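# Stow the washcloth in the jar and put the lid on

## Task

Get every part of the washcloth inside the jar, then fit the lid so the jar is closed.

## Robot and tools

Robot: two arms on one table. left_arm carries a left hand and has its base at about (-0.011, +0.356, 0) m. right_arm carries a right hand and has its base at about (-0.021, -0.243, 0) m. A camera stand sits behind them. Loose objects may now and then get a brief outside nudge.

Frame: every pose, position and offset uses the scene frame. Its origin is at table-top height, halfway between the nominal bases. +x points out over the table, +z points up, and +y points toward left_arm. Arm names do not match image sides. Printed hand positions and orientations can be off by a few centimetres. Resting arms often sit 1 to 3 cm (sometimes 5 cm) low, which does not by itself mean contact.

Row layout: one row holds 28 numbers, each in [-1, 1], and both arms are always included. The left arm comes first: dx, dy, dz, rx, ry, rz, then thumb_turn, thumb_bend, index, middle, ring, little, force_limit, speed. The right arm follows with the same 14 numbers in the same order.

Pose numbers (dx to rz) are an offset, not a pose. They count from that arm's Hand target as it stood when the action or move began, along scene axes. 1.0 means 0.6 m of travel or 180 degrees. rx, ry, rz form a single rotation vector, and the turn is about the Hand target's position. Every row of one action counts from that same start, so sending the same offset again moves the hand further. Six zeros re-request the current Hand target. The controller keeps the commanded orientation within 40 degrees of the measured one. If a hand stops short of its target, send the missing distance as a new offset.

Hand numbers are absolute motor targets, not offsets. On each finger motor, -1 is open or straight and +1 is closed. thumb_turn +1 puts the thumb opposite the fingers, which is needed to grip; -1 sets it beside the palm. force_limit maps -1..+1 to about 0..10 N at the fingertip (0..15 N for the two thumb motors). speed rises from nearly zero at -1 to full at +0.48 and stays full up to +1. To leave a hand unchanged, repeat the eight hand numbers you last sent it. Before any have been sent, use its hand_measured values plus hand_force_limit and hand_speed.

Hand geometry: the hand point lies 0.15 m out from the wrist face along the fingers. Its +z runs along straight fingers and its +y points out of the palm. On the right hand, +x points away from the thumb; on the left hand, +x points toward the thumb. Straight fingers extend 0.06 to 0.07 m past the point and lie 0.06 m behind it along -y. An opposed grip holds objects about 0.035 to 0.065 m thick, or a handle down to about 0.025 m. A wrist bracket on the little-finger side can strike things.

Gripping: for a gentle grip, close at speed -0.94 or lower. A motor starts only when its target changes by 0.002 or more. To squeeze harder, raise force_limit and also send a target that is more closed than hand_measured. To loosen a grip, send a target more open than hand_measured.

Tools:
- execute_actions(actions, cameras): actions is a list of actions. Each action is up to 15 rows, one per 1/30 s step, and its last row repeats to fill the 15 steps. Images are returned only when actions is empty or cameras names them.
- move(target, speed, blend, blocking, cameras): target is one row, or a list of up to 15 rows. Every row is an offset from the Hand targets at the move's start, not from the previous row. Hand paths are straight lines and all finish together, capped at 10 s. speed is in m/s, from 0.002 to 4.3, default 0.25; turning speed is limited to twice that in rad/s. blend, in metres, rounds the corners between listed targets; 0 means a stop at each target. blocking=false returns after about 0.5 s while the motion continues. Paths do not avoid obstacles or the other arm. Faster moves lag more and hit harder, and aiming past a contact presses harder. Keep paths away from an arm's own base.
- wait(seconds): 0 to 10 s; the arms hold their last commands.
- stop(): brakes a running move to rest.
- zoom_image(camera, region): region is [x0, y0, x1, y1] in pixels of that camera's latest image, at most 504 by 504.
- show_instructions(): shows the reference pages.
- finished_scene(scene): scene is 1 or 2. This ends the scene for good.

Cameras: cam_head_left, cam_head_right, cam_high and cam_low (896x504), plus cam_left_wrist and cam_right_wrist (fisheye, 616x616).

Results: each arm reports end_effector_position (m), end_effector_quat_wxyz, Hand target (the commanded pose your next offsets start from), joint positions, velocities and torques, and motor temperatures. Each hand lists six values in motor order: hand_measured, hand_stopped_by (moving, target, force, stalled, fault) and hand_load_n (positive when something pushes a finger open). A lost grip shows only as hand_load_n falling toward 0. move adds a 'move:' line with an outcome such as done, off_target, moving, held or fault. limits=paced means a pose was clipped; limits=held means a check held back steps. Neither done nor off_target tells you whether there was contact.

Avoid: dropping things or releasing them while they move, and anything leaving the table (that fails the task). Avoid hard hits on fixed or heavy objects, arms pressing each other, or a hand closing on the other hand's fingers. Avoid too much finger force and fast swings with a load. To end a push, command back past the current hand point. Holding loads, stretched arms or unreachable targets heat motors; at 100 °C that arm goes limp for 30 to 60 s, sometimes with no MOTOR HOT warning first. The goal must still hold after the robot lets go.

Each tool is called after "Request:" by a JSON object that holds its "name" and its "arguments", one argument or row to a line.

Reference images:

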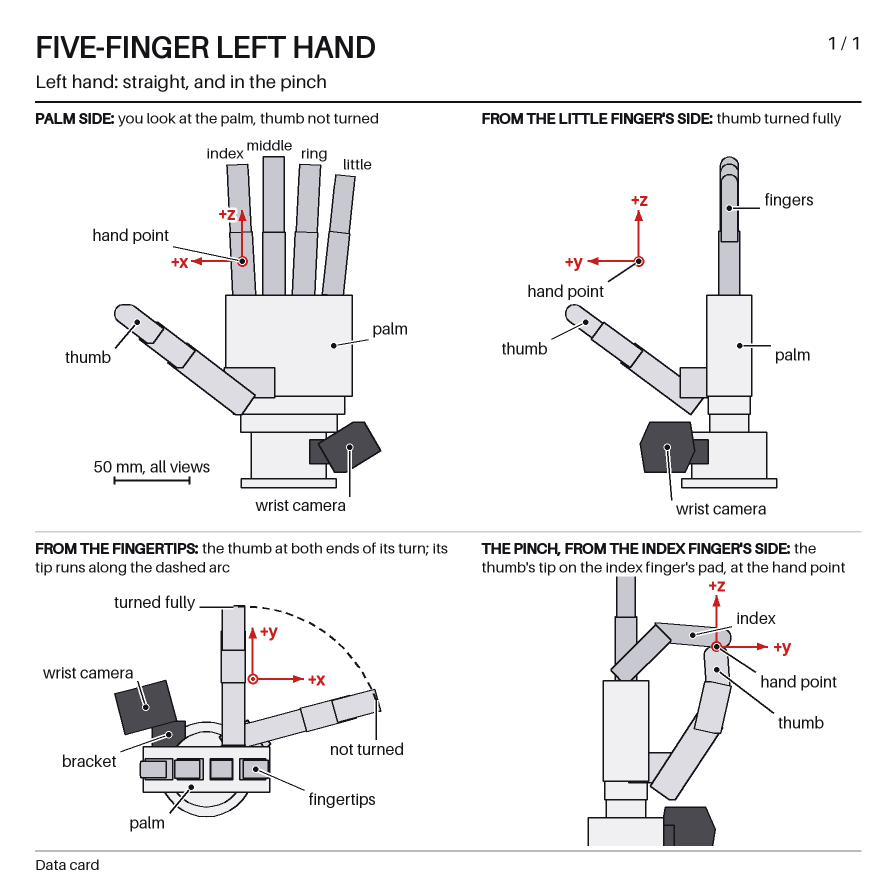

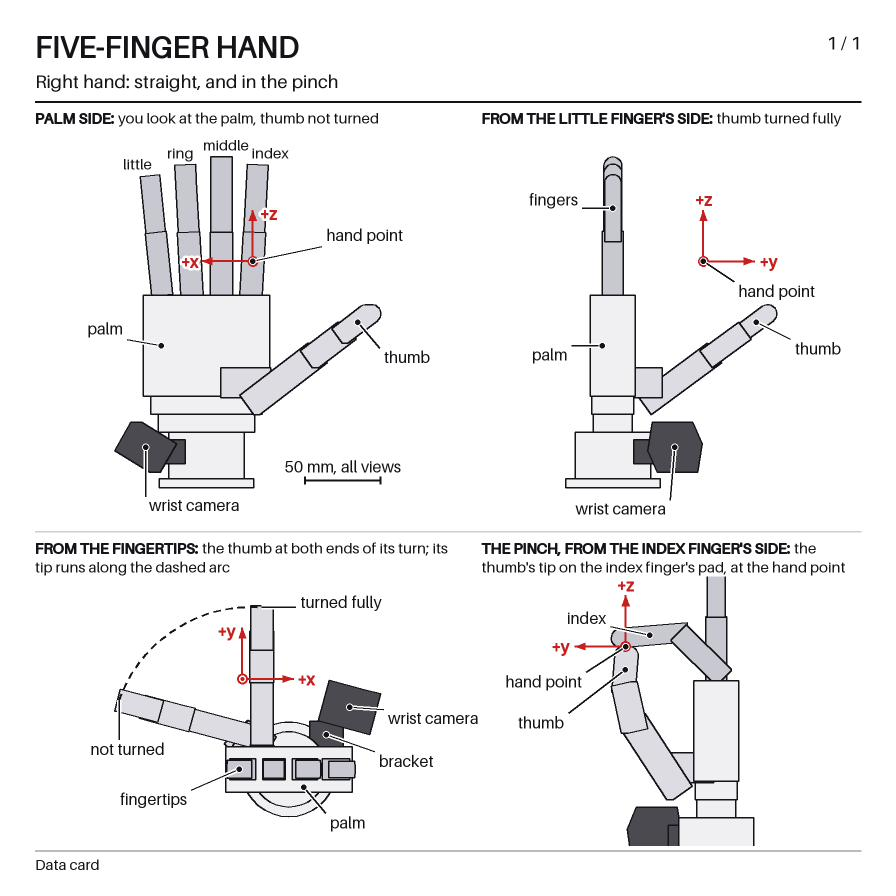

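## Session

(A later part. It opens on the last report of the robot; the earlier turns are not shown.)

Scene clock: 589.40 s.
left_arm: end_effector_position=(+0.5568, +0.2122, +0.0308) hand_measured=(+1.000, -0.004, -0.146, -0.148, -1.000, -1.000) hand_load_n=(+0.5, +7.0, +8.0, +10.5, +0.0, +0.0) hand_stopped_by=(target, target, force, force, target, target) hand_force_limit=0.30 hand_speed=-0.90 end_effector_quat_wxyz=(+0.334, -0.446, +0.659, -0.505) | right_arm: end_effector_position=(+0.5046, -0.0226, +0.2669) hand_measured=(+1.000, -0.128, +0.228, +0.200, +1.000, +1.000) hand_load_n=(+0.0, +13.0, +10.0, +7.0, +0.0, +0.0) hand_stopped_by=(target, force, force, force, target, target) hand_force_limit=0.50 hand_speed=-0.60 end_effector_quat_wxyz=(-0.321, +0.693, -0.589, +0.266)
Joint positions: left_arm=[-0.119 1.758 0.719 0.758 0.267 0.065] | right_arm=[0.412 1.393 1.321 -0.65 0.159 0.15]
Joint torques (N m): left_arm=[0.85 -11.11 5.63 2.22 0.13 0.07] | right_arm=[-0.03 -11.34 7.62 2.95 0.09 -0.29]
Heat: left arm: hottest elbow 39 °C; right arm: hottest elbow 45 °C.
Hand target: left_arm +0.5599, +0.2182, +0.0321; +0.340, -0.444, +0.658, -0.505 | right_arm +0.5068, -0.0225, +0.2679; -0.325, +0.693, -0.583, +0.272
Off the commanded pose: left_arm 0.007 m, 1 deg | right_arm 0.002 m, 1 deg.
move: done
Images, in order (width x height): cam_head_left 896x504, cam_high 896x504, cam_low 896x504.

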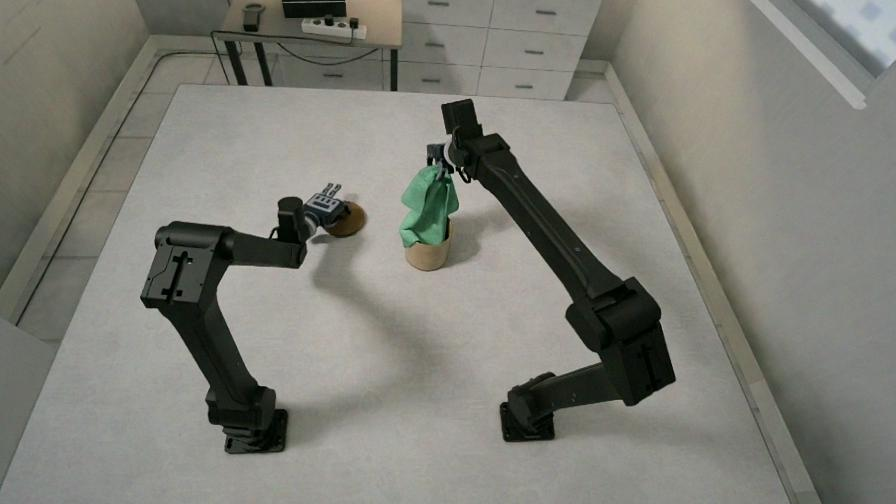

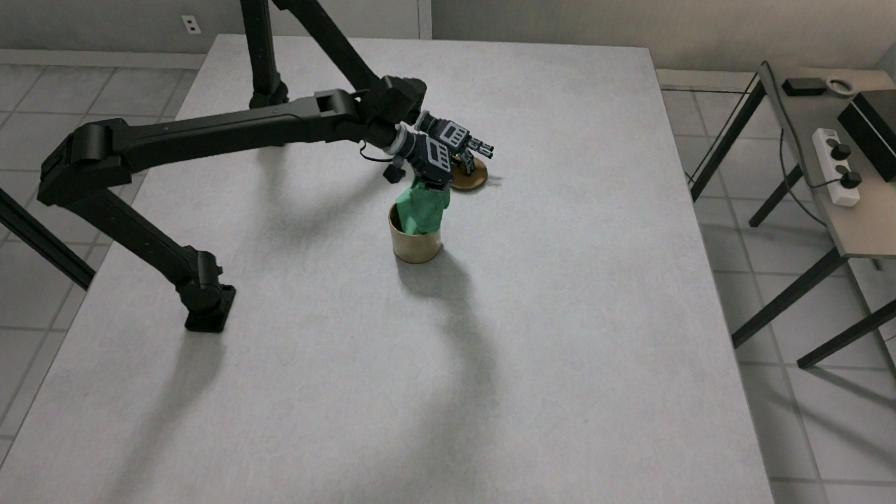

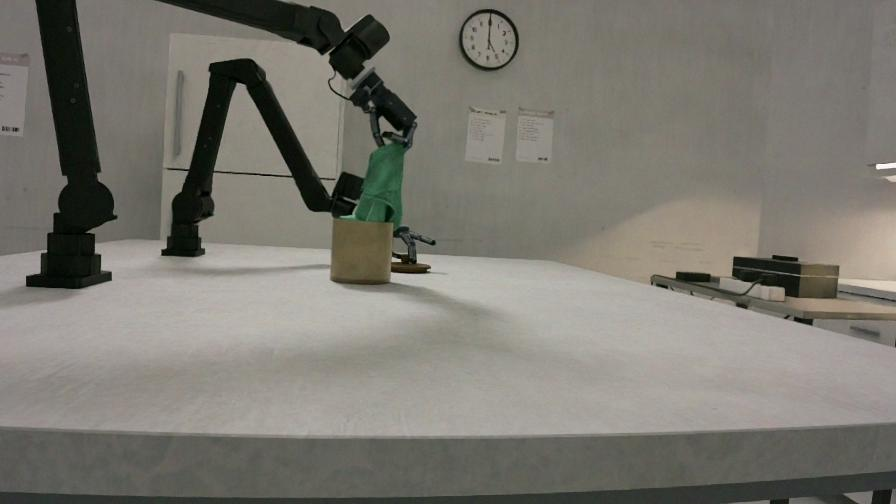

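Request:
{"name": "move", "arguments": {
  "target": [
    [0,0,0,0,0,0, 1,0.0,0.2,0.2,-1,-1,0.3,-0.9, -0.01,-0.02,-0.05,0,0,0, 1,0.1,0.4,0.4,1,1,0.5,-0.6],
    [0,0,0,0,0,0, 1,0.0,0.2,0.2,-1,-1,0.3,-0.9, -0.03,-0.005,-0.12,0,0,0, 1,0.1,0.4,0.4,1,1,0.5,-0.6]
  ],
  "speed": 0.08,
  "cameras": ["cam_high", "cam_low", "cam_head_left", "cam_right_wrist"]
}}

Request:
{"name": "zoom_image", "arguments": {
  "camera": "cam_low",
  "region": [260, 20, 470, 300]
}}

Request:
{"name": "zoom_image", "arguments": {
  "camera": "cam_head_left",
  "region": [340, 80, 560, 300]
}}

Request:
{"name": "zoom_image", "arguments": {
  "camera": "cam_high",
  "region": [330, 80, 520, 290]
}}

Scene clock: 606.63 s.
left_arm: end_effector_position=(+0.5568, +0.2122, +0.0308) hand_measured=(+1.000, -0.004, -0.146, -0.148, -1.000, -1.000) hand_load_n=(+0.5, +7.0, +8.0, +10.5, +0.0, +0.0) hand_stopped_by=(target, target, force, force, target, target) hand_force_limit=0.30 hand_speed=-0.90 end_effector_quat_wxyz=(+0.334, -0.446, +0.659, -0.505) | right_arm: end_effector_position=(+0.4899, -0.0300, +0.1889) hand_measured=(+1.000, -0.128, +0.228, +0.200, +1.000, +1.000) hand_load_n=(+0.0, +13.0, +10.0, +7.0, +0.0, +0.0) hand_stopped_by=(target, force, force, force, target, target) hand_force_limit=0.50 hand_speed=-0.60 end_effector_quat_wxyz=(-0.314, +0.697, -0.587, +0.268)
Joint positions: left_arm=[-0.119 1.758 0.719 0.758 0.267 0.065] | right_arm=[0.413 1.391 1.117 -0.459 0.165 0.14]
Joint torques (N m): left_arm=[0.5 -11.81 5.33 2.37 0.11 0.08] | right_arm=[1.03 -12.04 7.21 2.97 0.11 -0.15]
Heat: left arm: hottest elbow 39 °C; right arm: hottest elbow 43 °C.
Hand target: left_arm +0.5599, +0.2182, +0.0321; +0.340, -0.444, +0.658, -0.505 | right_arm +0.4888, -0.0255, +0.1958; -0.325, +0.693, -0.583, +0.272
Off the commanded pose: left_arm 0.007 m, 1 deg | right_arm 0.008 m, 2 deg.
move: done
Images, in order (width x height): cam_head_left 896x504, cam_high 896x504, cam_low 896x504, cam_right_wrist 616x616.

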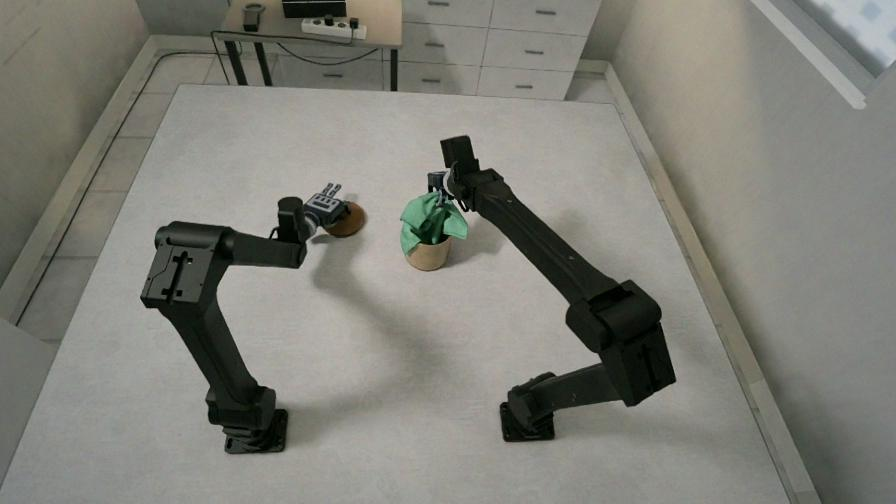

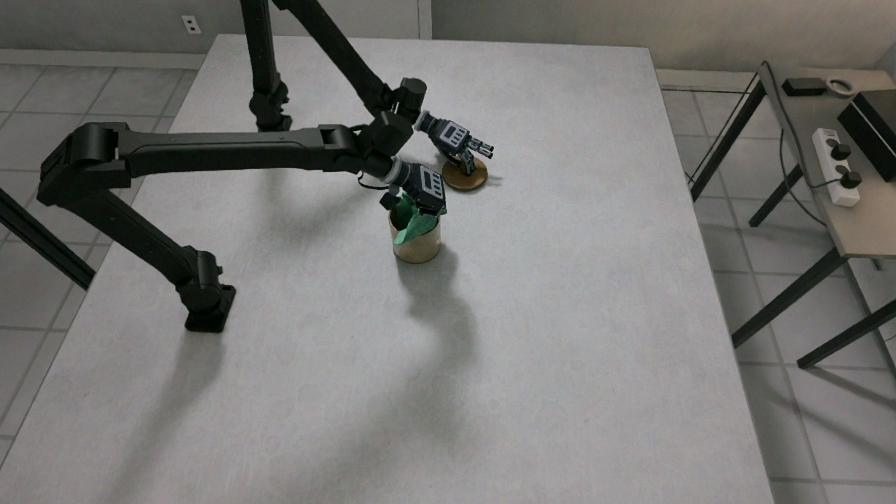

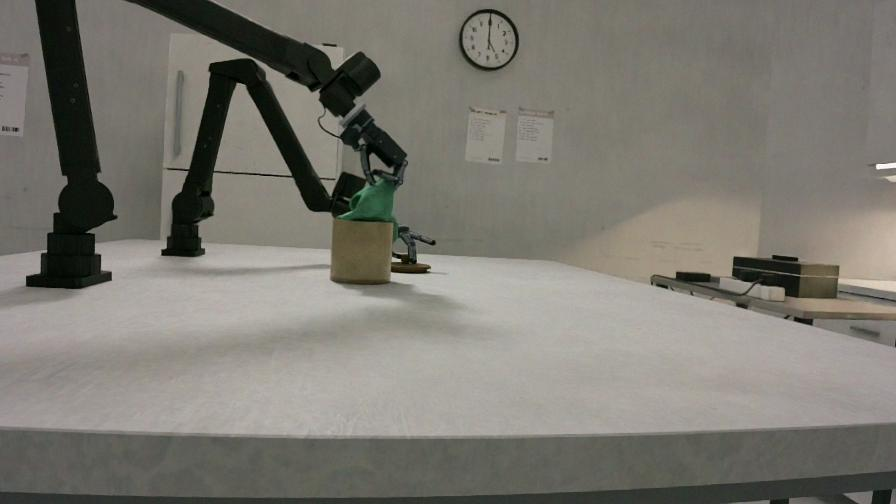

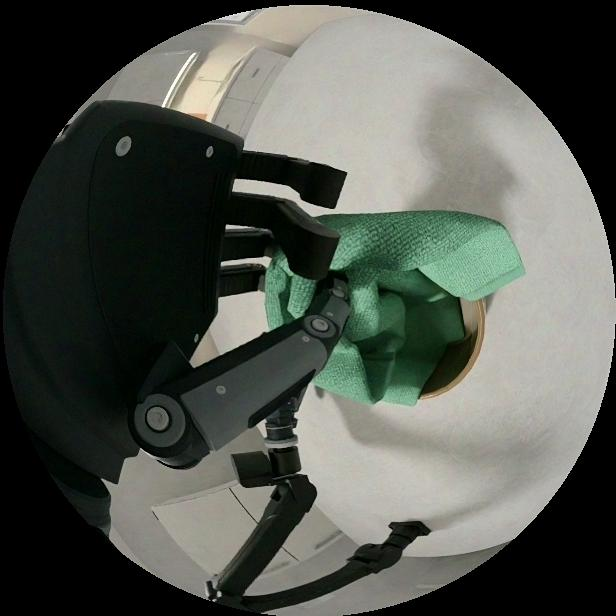

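Scaled by 1.800 from the camera's 896x504 image, which has a finer 1280x720 frame.

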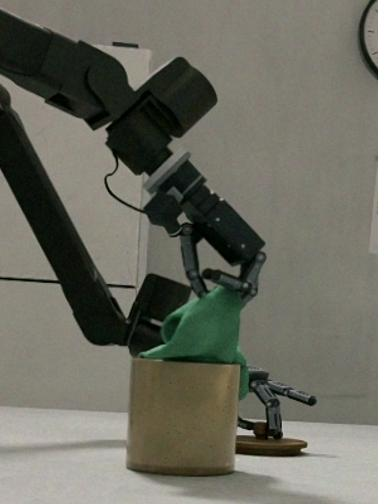

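Scaled by 2.291 from the camera's 896x504 image, which has a finer 1280x720 frame.

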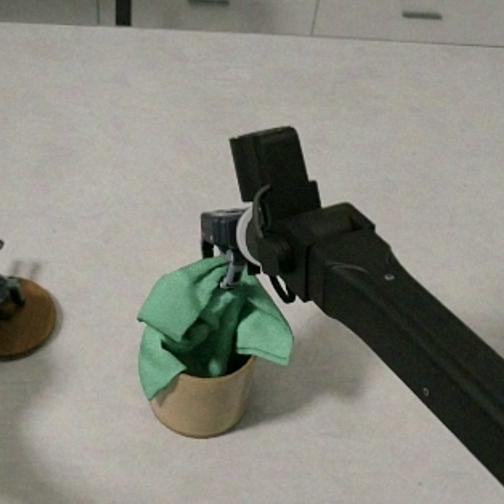

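Scaled by 2.400 from the camera's 896x504 image, which has a finer 1280x720 frame.

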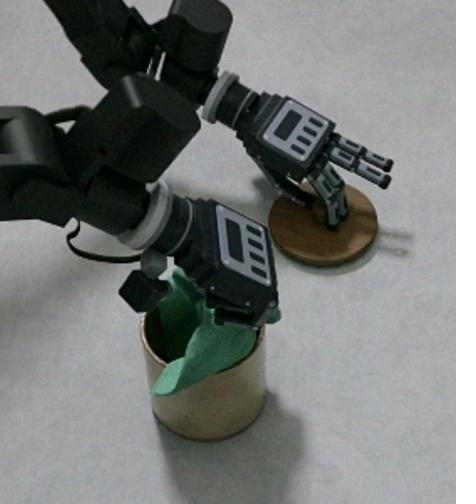

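Request:
{"name": "move", "arguments": {
  "target": [
    [0,0,0,0,0,0, 1,0.0,0.2,0.2,-1,-1,0.3,-0.9, -0.045,0.03,-0.05,0,0,0, 1,0.1,0.4,0.4,1,1,0.5,-0.6],
    [0,0,0,0,0,0, 1,0.0,0.2,0.2,-1,-1,0.3,-0.9, -0.05,0.03,-0.095,0,0,0, 1,0.1,0.4,0.4,1,1,0.5,-0.6]
  ],
  "speed": 0.08,
  "cameras": ["cam_high", "cam_low", "cam_head_left", "cam_right_wrist"]
}}

Request:
{"name": "zoom_image", "arguments": {
  "camera": "cam_low",
  "region": [260, 120, 470, 300]
}}

Request:
{"name": "zoom_image", "arguments": {
  "camera": "cam_head_left",
  "region": [340, 130, 560, 300]
}}

Request:
{"name": "zoom_image", "arguments": {
  "camera": "cam_high",
  "region": [330, 130, 520, 290]
}}

Scene clock: 621.33 s.
left_arm: end_effector_position=(+0.5568, +0.2122, +0.0308) hand_measured=(+1.000, -0.004, -0.146, -0.148, -1.000, -1.000) hand_load_n=(+0.5, +7.0, +8.0, +10.5, +0.0, +0.0) hand_stopped_by=(target, target, force, force, target, target) hand_force_limit=0.30 hand_speed=-0.90 end_effector_quat_wxyz=(+0.334, -0.446, +0.659, -0.505) | right_arm: end_effector_position=(+0.4599, -0.0133, +0.1416) hand_measured=(+1.000, -0.128, +0.228, +0.200, +1.000, +1.000) hand_load_n=(+0.0, +12.5, +10.0, +7.0, +0.0, +0.0) hand_stopped_by=(target, force, force, force, target, target) hand_force_limit=0.50 hand_speed=-0.60 end_effector_quat_wxyz=(-0.319, +0.697, -0.581, +0.275)
Joint positions: left_arm=[-0.119 1.758 0.719 0.758 0.267 0.065] | right_arm=[0.479 1.375 0.963 -0.31 0.216 0.171]
Joint torques (N m): left_arm=[1.67 -11.11 5.31 2.48 0.13 0.1] | right_arm=[0.85 -9.7 6.97 2.86 0.12 -0.03]
Heat: left arm: hottest elbow 39 °C; right arm: hottest elbow 42 °C.
Hand target: left_arm +0.5599, +0.2182, +0.0321; +0.340, -0.444, +0.658, -0.505 | right_arm +0.4588, -0.0073, +0.1390; -0.325, +0.693, -0.582, +0.272
Off the commanded pose: left_arm 0.007 m, 1 deg | right_arm 0.007 m, 1 deg.
move: done
Images, in order (width x height): cam_head_left 896x504, cam_high 896x504, cam_low 896x504, cam_right_wrist 616x616.

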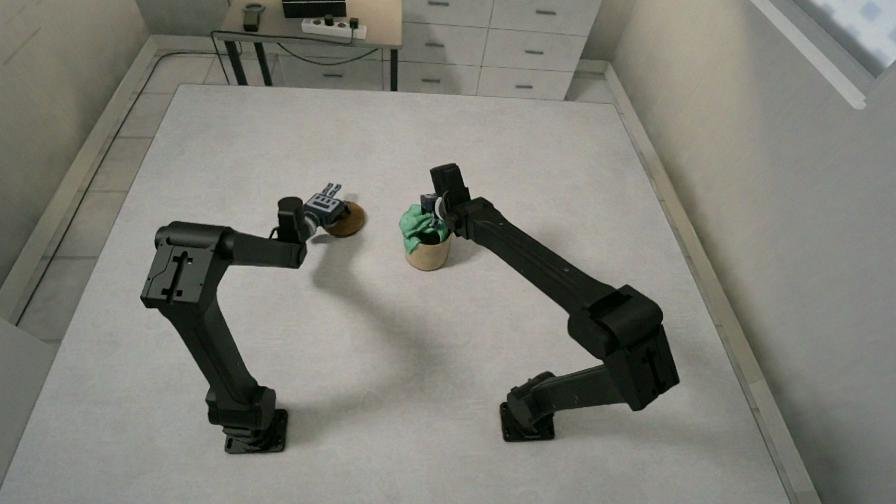

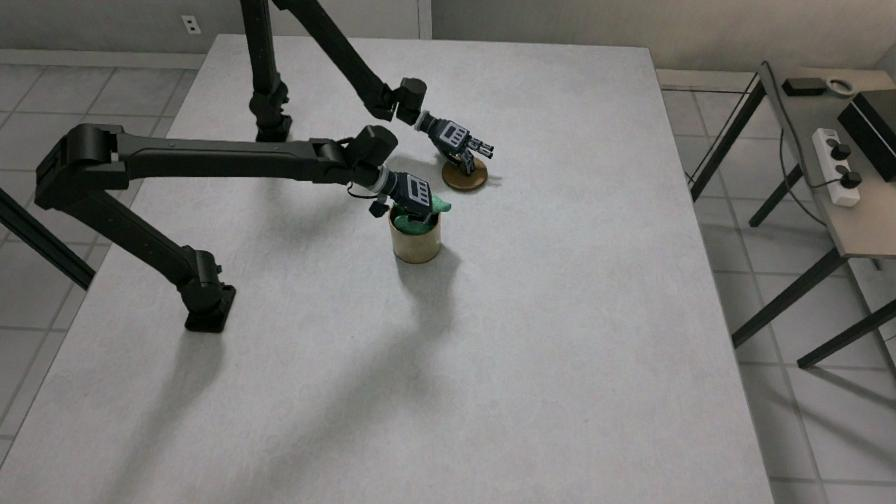

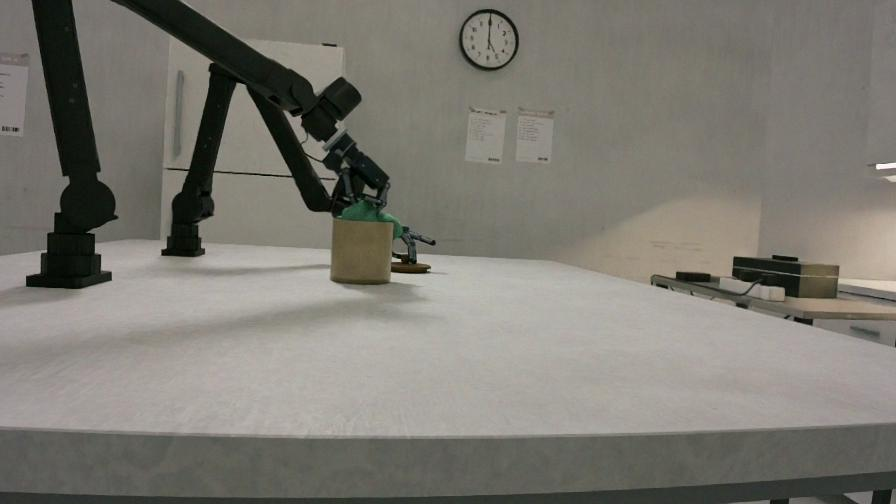

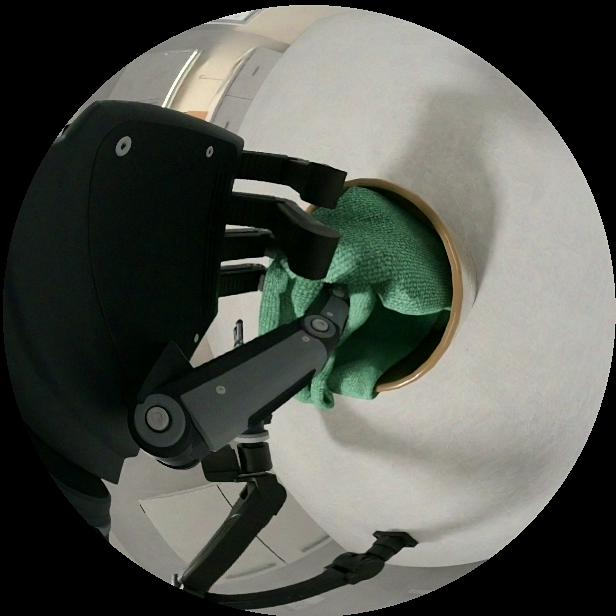

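Scaled by 2.400 from the camera's 896x504 image, which has a finer 1280x720 frame.

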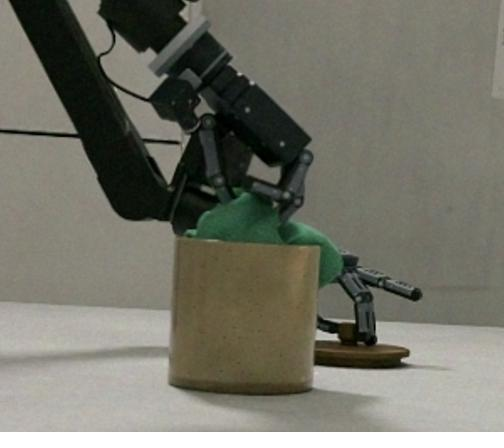

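Scaled by 2.291 from the camera's 896x504 image, which has a finer 1280x720 frame.

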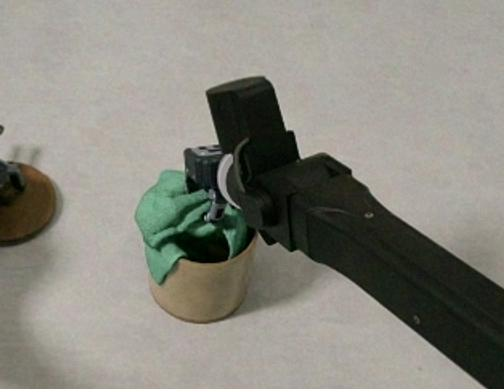

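Scaled by 2.653 from the camera's 896x504 image, which has a finer 1280x720 frame.

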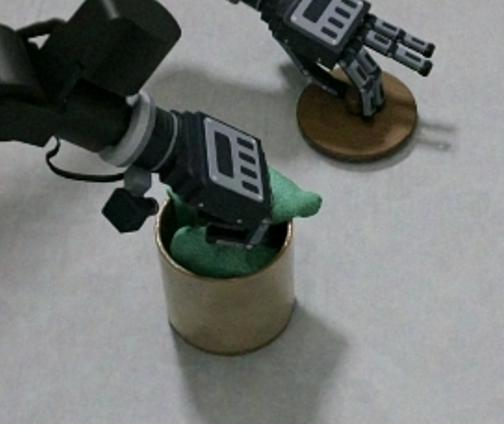

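Request:
{"name": "move", "arguments": {
  "target": [
    [0,0,0,0,0,0, 1,0.0,0.2,0.2,-1,-1,0.3,-0.9, 0,0,0,0,0,0, 1,-1,-0.4,-0.4,1,1,0.5,-0.4],
    [0,0,0,0,0,0, 1,0.0,0.2,0.2,-1,-1,0.3,-0.9, -0.01,0,0.22,0,0,0, 1,-1,-0.4,-0.4,1,1,0.5,-0.4]
  ],
  "speed": 0.1,
  "cameras": ["cam_high", "cam_low", "cam_head_left", "cam_right_wrist", "cam_left_wrist"]
}}

Request:
{"name": "zoom_image", "arguments": {
  "camera": "cam_low",
  "region": [260, 120, 470, 300]
}}

Request:
{"name": "zoom_image", "arguments": {
  "camera": "cam_head_left",
  "region": [340, 130, 560, 300]
}}

Request:
{"name": "zoom_image", "arguments": {
  "camera": "cam_high",
  "region": [330, 130, 520, 290]
}}

Request:
{"name": "zoom_image", "arguments": {
  "camera": "cam_right_wrist",
  "region": [230, 150, 530, 450]
}}

Scene clock: 633.27 s.
left_arm: end_effector_position=(+0.5568, +0.2122, +0.0308) hand_measured=(+1.000, -0.004, -0.146, -0.148, -1.000, -1.000) hand_load_n=(+0.5, +7.0, +8.0, +10.5, +0.0, +0.0) hand_stopped_by=(target, target, force, force, target, target) hand_force_limit=0.30 hand_speed=-0.90 end_effector_quat_wxyz=(+0.334, -0.446, +0.659, -0.505) | right_arm: end_effector_position=(+0.4433, -0.0181, +0.2353) hand_measured=(+1.000, -0.996, -0.400, -0.400, +1.000, +1.000) hand_load_n=(+0.0, +0.0, +0.0, +0.0, +0.0, +0.0) hand_stopped_by=(target, target, target, target, target, target) hand_force_limit=0.50 hand_speed=-0.40 end_effector_quat_wxyz=(-0.298, +0.707, -0.585, +0.264)
Joint positions: left_arm=[-0.119 1.758 0.719 0.758 0.267 0.065] | right_arm=[0.485 1.286 1.158 -0.647 0.22 0.176]
Joint torques (N m): left_arm=[0.79 -11.22 5.55 2.48 0.1 0.1] | right_arm=[0.73 -10.4 12.16 1.76 0.16 -0.04]
Heat: left arm: hottest elbow 39 °C; right arm: hottest elbow 42 °C.
Hand target: left_arm +0.5599, +0.2182, +0.0321; +0.340, -0.444, +0.658, -0.505 | right_arm +0.4529, -0.0075, +0.2710; -0.325, +0.693, -0.583, +0.272
Off the commanded pose: left_arm 0.007 m, 1 deg | right_arm 0.038 m, 4 deg.
move: off_target (right_arm)
Images, in order (width x height): cam_head_left 896x504, cam_high 896x504, cam_low 896x504, cam_left_wrist 616x616, cam_right_wrist 616x616.

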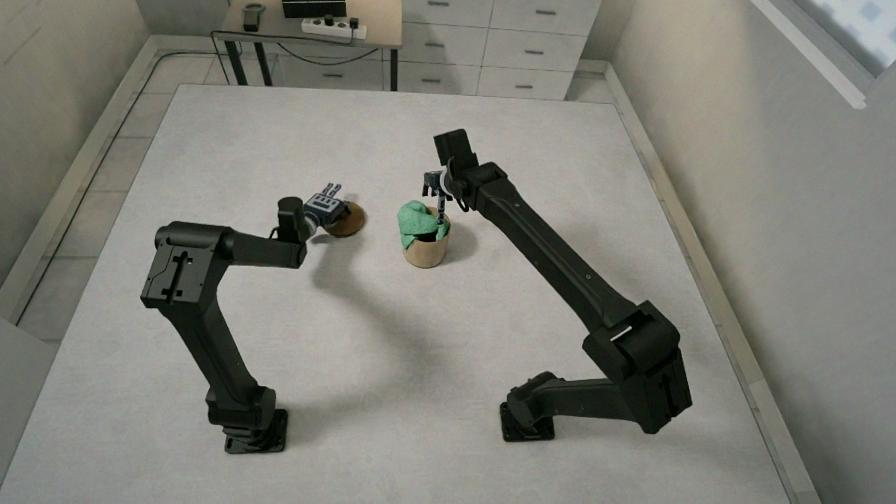

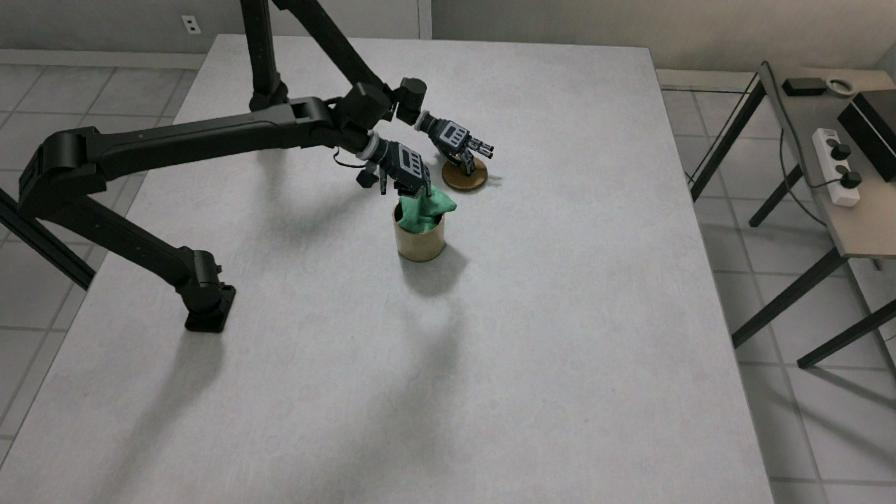

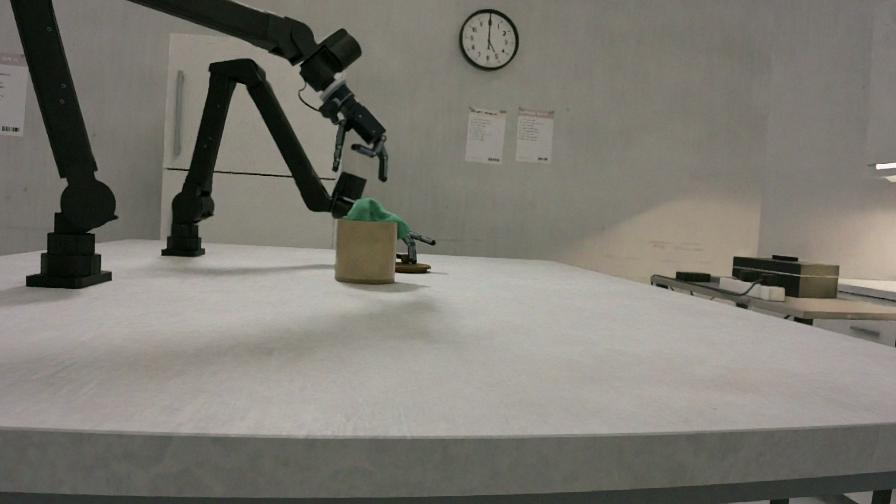

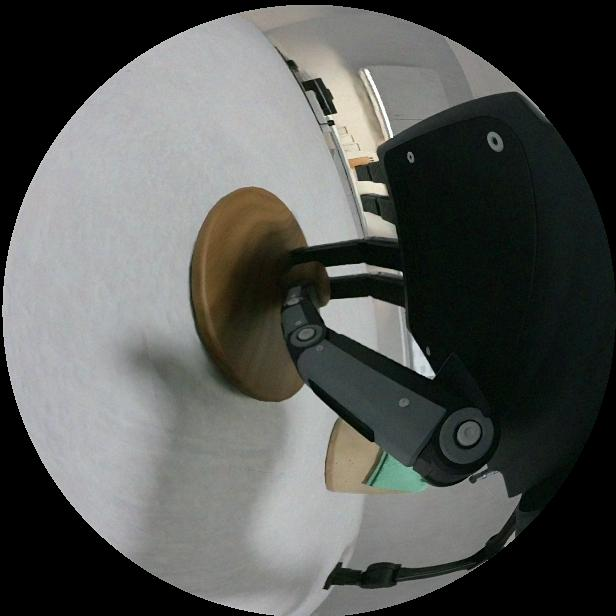

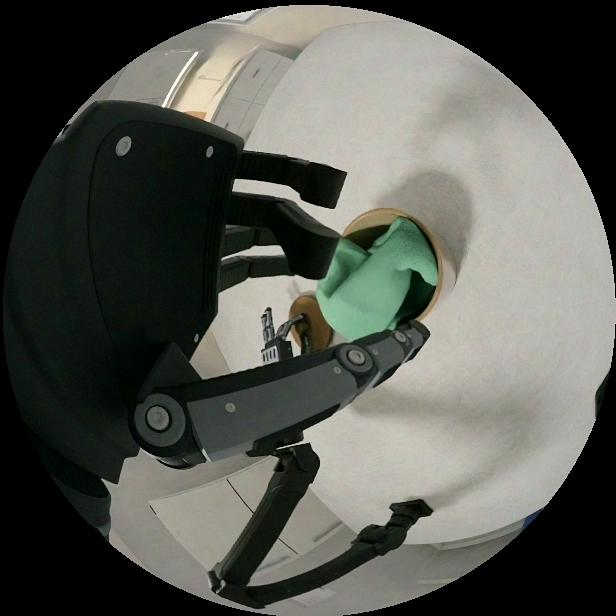

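Scaled by 2.400 from the camera's 896x504 image, which has a finer 1280x720 frame.

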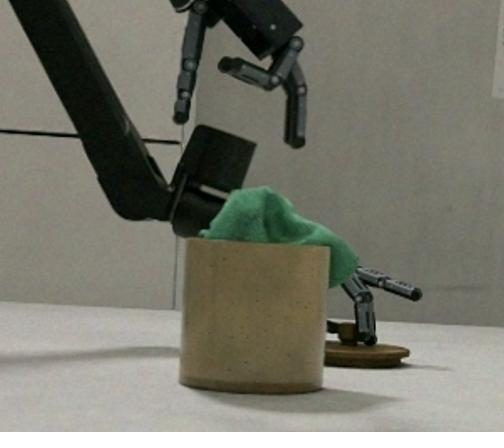

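Scaled by 2.291 from the camera's 896x504 image, which has a finer 1280x720 frame.

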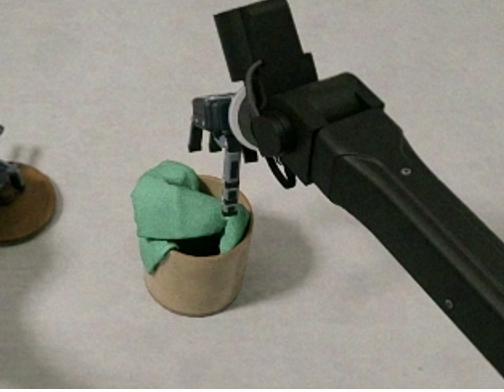

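Scaled by 2.653 from the camera's 896x504 image, which has a finer 1280x720 frame.

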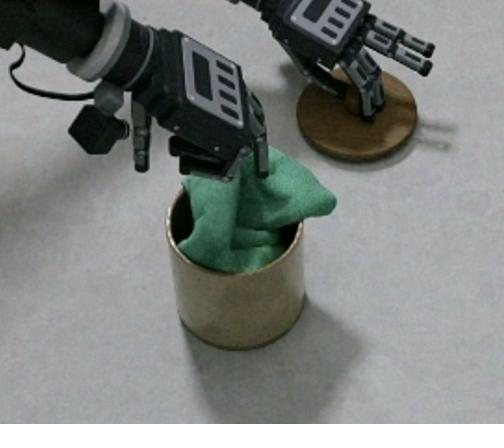

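Scaled by 1.680 from the camera's 616x616 image, which has a finer 880x880 frame.

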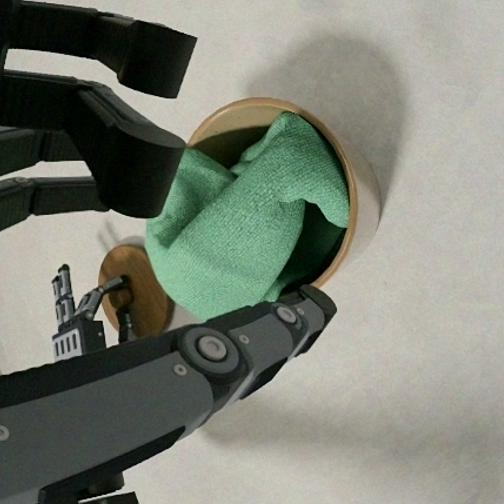

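Request:
{"name": "move", "arguments": {
  "target": [
    [0,0,0,0,0,0, 1,0.0,0.2,0.2,-1,-1,0.3,-0.9, -0.02,0.01,0.05,0,0,0, 1,-1,-1,-1,1,1,0.5,-0.2],
    [0,0,0,0,0,0, 1,0.0,0.2,0.2,-1,-1,0.3,-0.9, -0.062,0.047,0.045,-0.0445,0.2517,0, 1,-1,-1,-1,1,1,0.5,-0.2]
  ],
  "speed": 0.2,
  "cameras": ["cam_high", "cam_low", "cam_head_left"]
}}

Request:
{"name": "zoom_image", "arguments": {
  "camera": "cam_head_left",
  "region": [340, 130, 560, 300]
}}

Request:
{"name": "zoom_image", "arguments": {
  "camera": "cam_high",
  "region": [330, 100, 520, 280]
}}

Scene clock: 656.07 s.
left_arm: end_effector_position=(+0.5568, +0.2122, +0.0308) hand_measured=(+1.000, -0.004, -0.146, -0.148, -1.000, -1.000) hand_load_n=(+0.5, +7.0, +8.0, +10.0, +0.0, +0.0) hand_stopped_by=(target, target, force, force, target, target) hand_force_limit=0.30 hand_speed=-0.90 end_effector_quat_wxyz=(+0.334, -0.446, +0.659, -0.505) | right_arm: end_effector_position=(+0.4032, +0.0182, +0.2881) hand_measured=(+1.000, -0.996, -1.000, -1.000, +1.000, +1.000) hand_load_n=(+0.0, +0.0, +0.0, +0.0, +0.0, +0.0) hand_stopped_by=(target, target, target, target, target, target) hand_force_limit=0.50 hand_speed=-0.20 end_effector_quat_wxyz=(-0.021, +0.773, -0.634, +0.021)
Joint positions: left_arm=[-0.119 1.758 0.719 0.758 0.267 0.065] | right_arm=[0.498 1.75 1.931 -1.696 0.022 0.271]
Joint torques (N m): left_arm=[0.5 -10.99 5.57 2.18 0.13 0.1] | right_arm=[-0.79 -13.51 10.82 0.4 -0.11 -0.04]
Heat: left arm: hottest elbow 39 °C; right arm: hottest elbow 44 °C.
Hand target: left_arm +0.5599, +0.2182, +0.0321; +0.340, -0.444, +0.658, -0.505 | right_arm +0.4156, +0.0208, +0.2980; -0.028, +0.765, -0.643, +0.024
Off the commanded pose: left_arm 0.007 m, 1 deg | right_arm 0.016 m, 2 deg.
joint sent to its limit (right arm) — joint 4 (wrist pitch), lower limit. The joint targets still meet the commanded pose.
move: off_target (right_arm)
Images, in order (width x height): cam_head_left 896x504, cam_high 896x504, cam_low 896x504.

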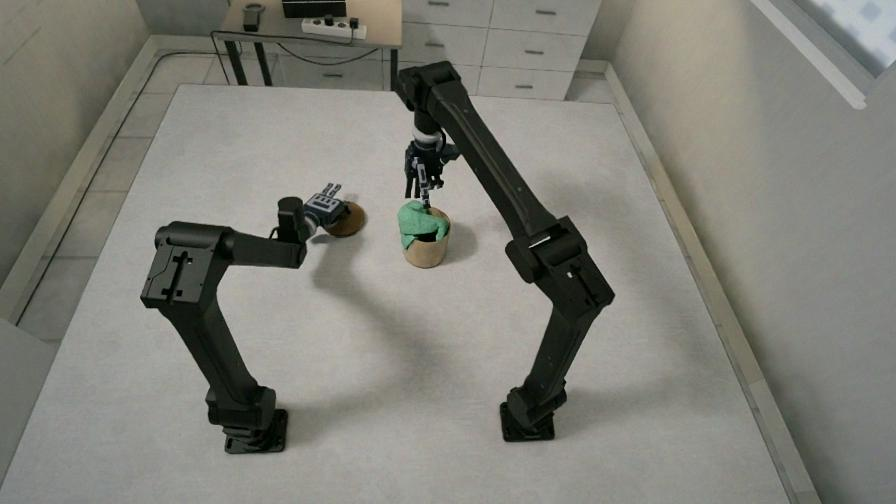

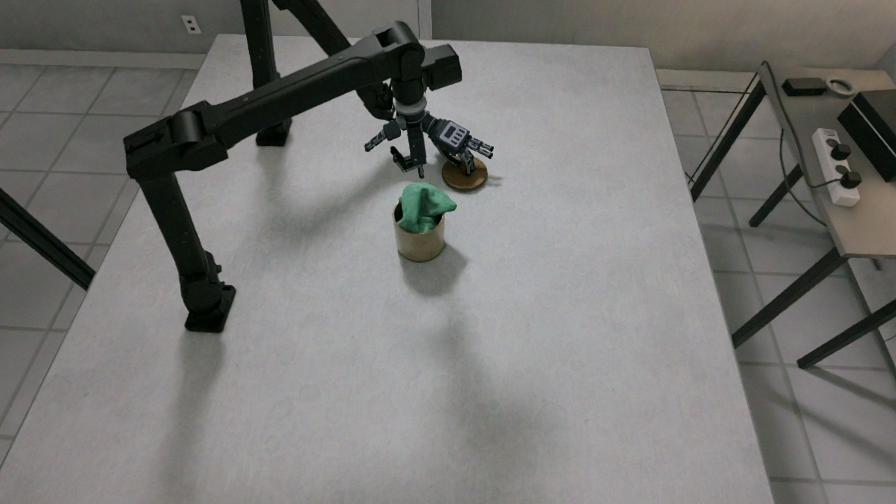

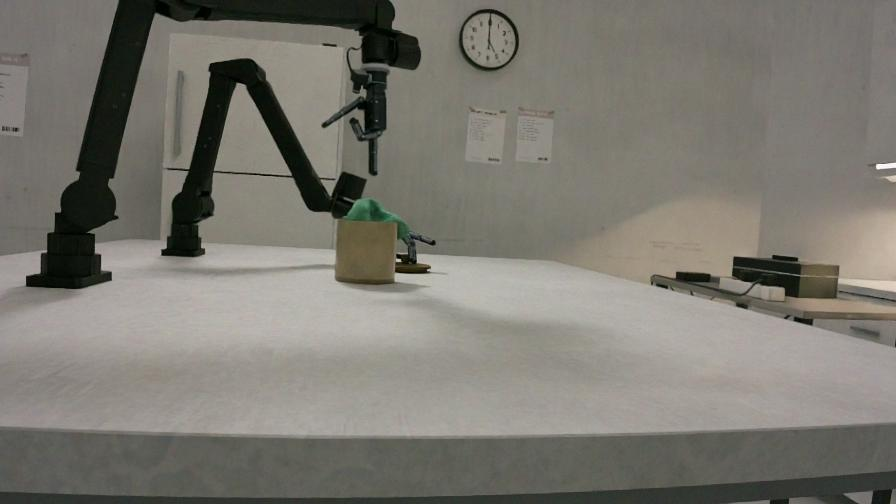

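Scaled by 2.291 from the camera's 896x504 image, which has a finer 1280x720 frame.

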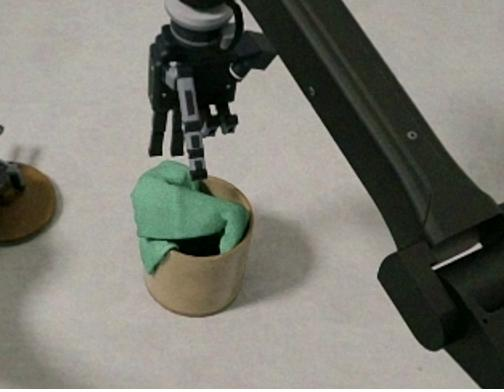

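Scaled by 2.653 from the camera's 896x504 image, which has a finer 1280x720 frame.

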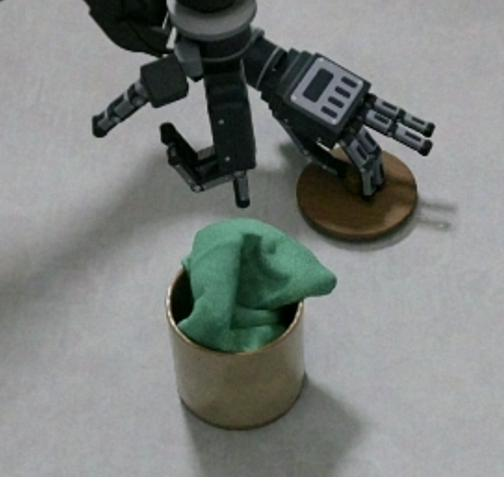

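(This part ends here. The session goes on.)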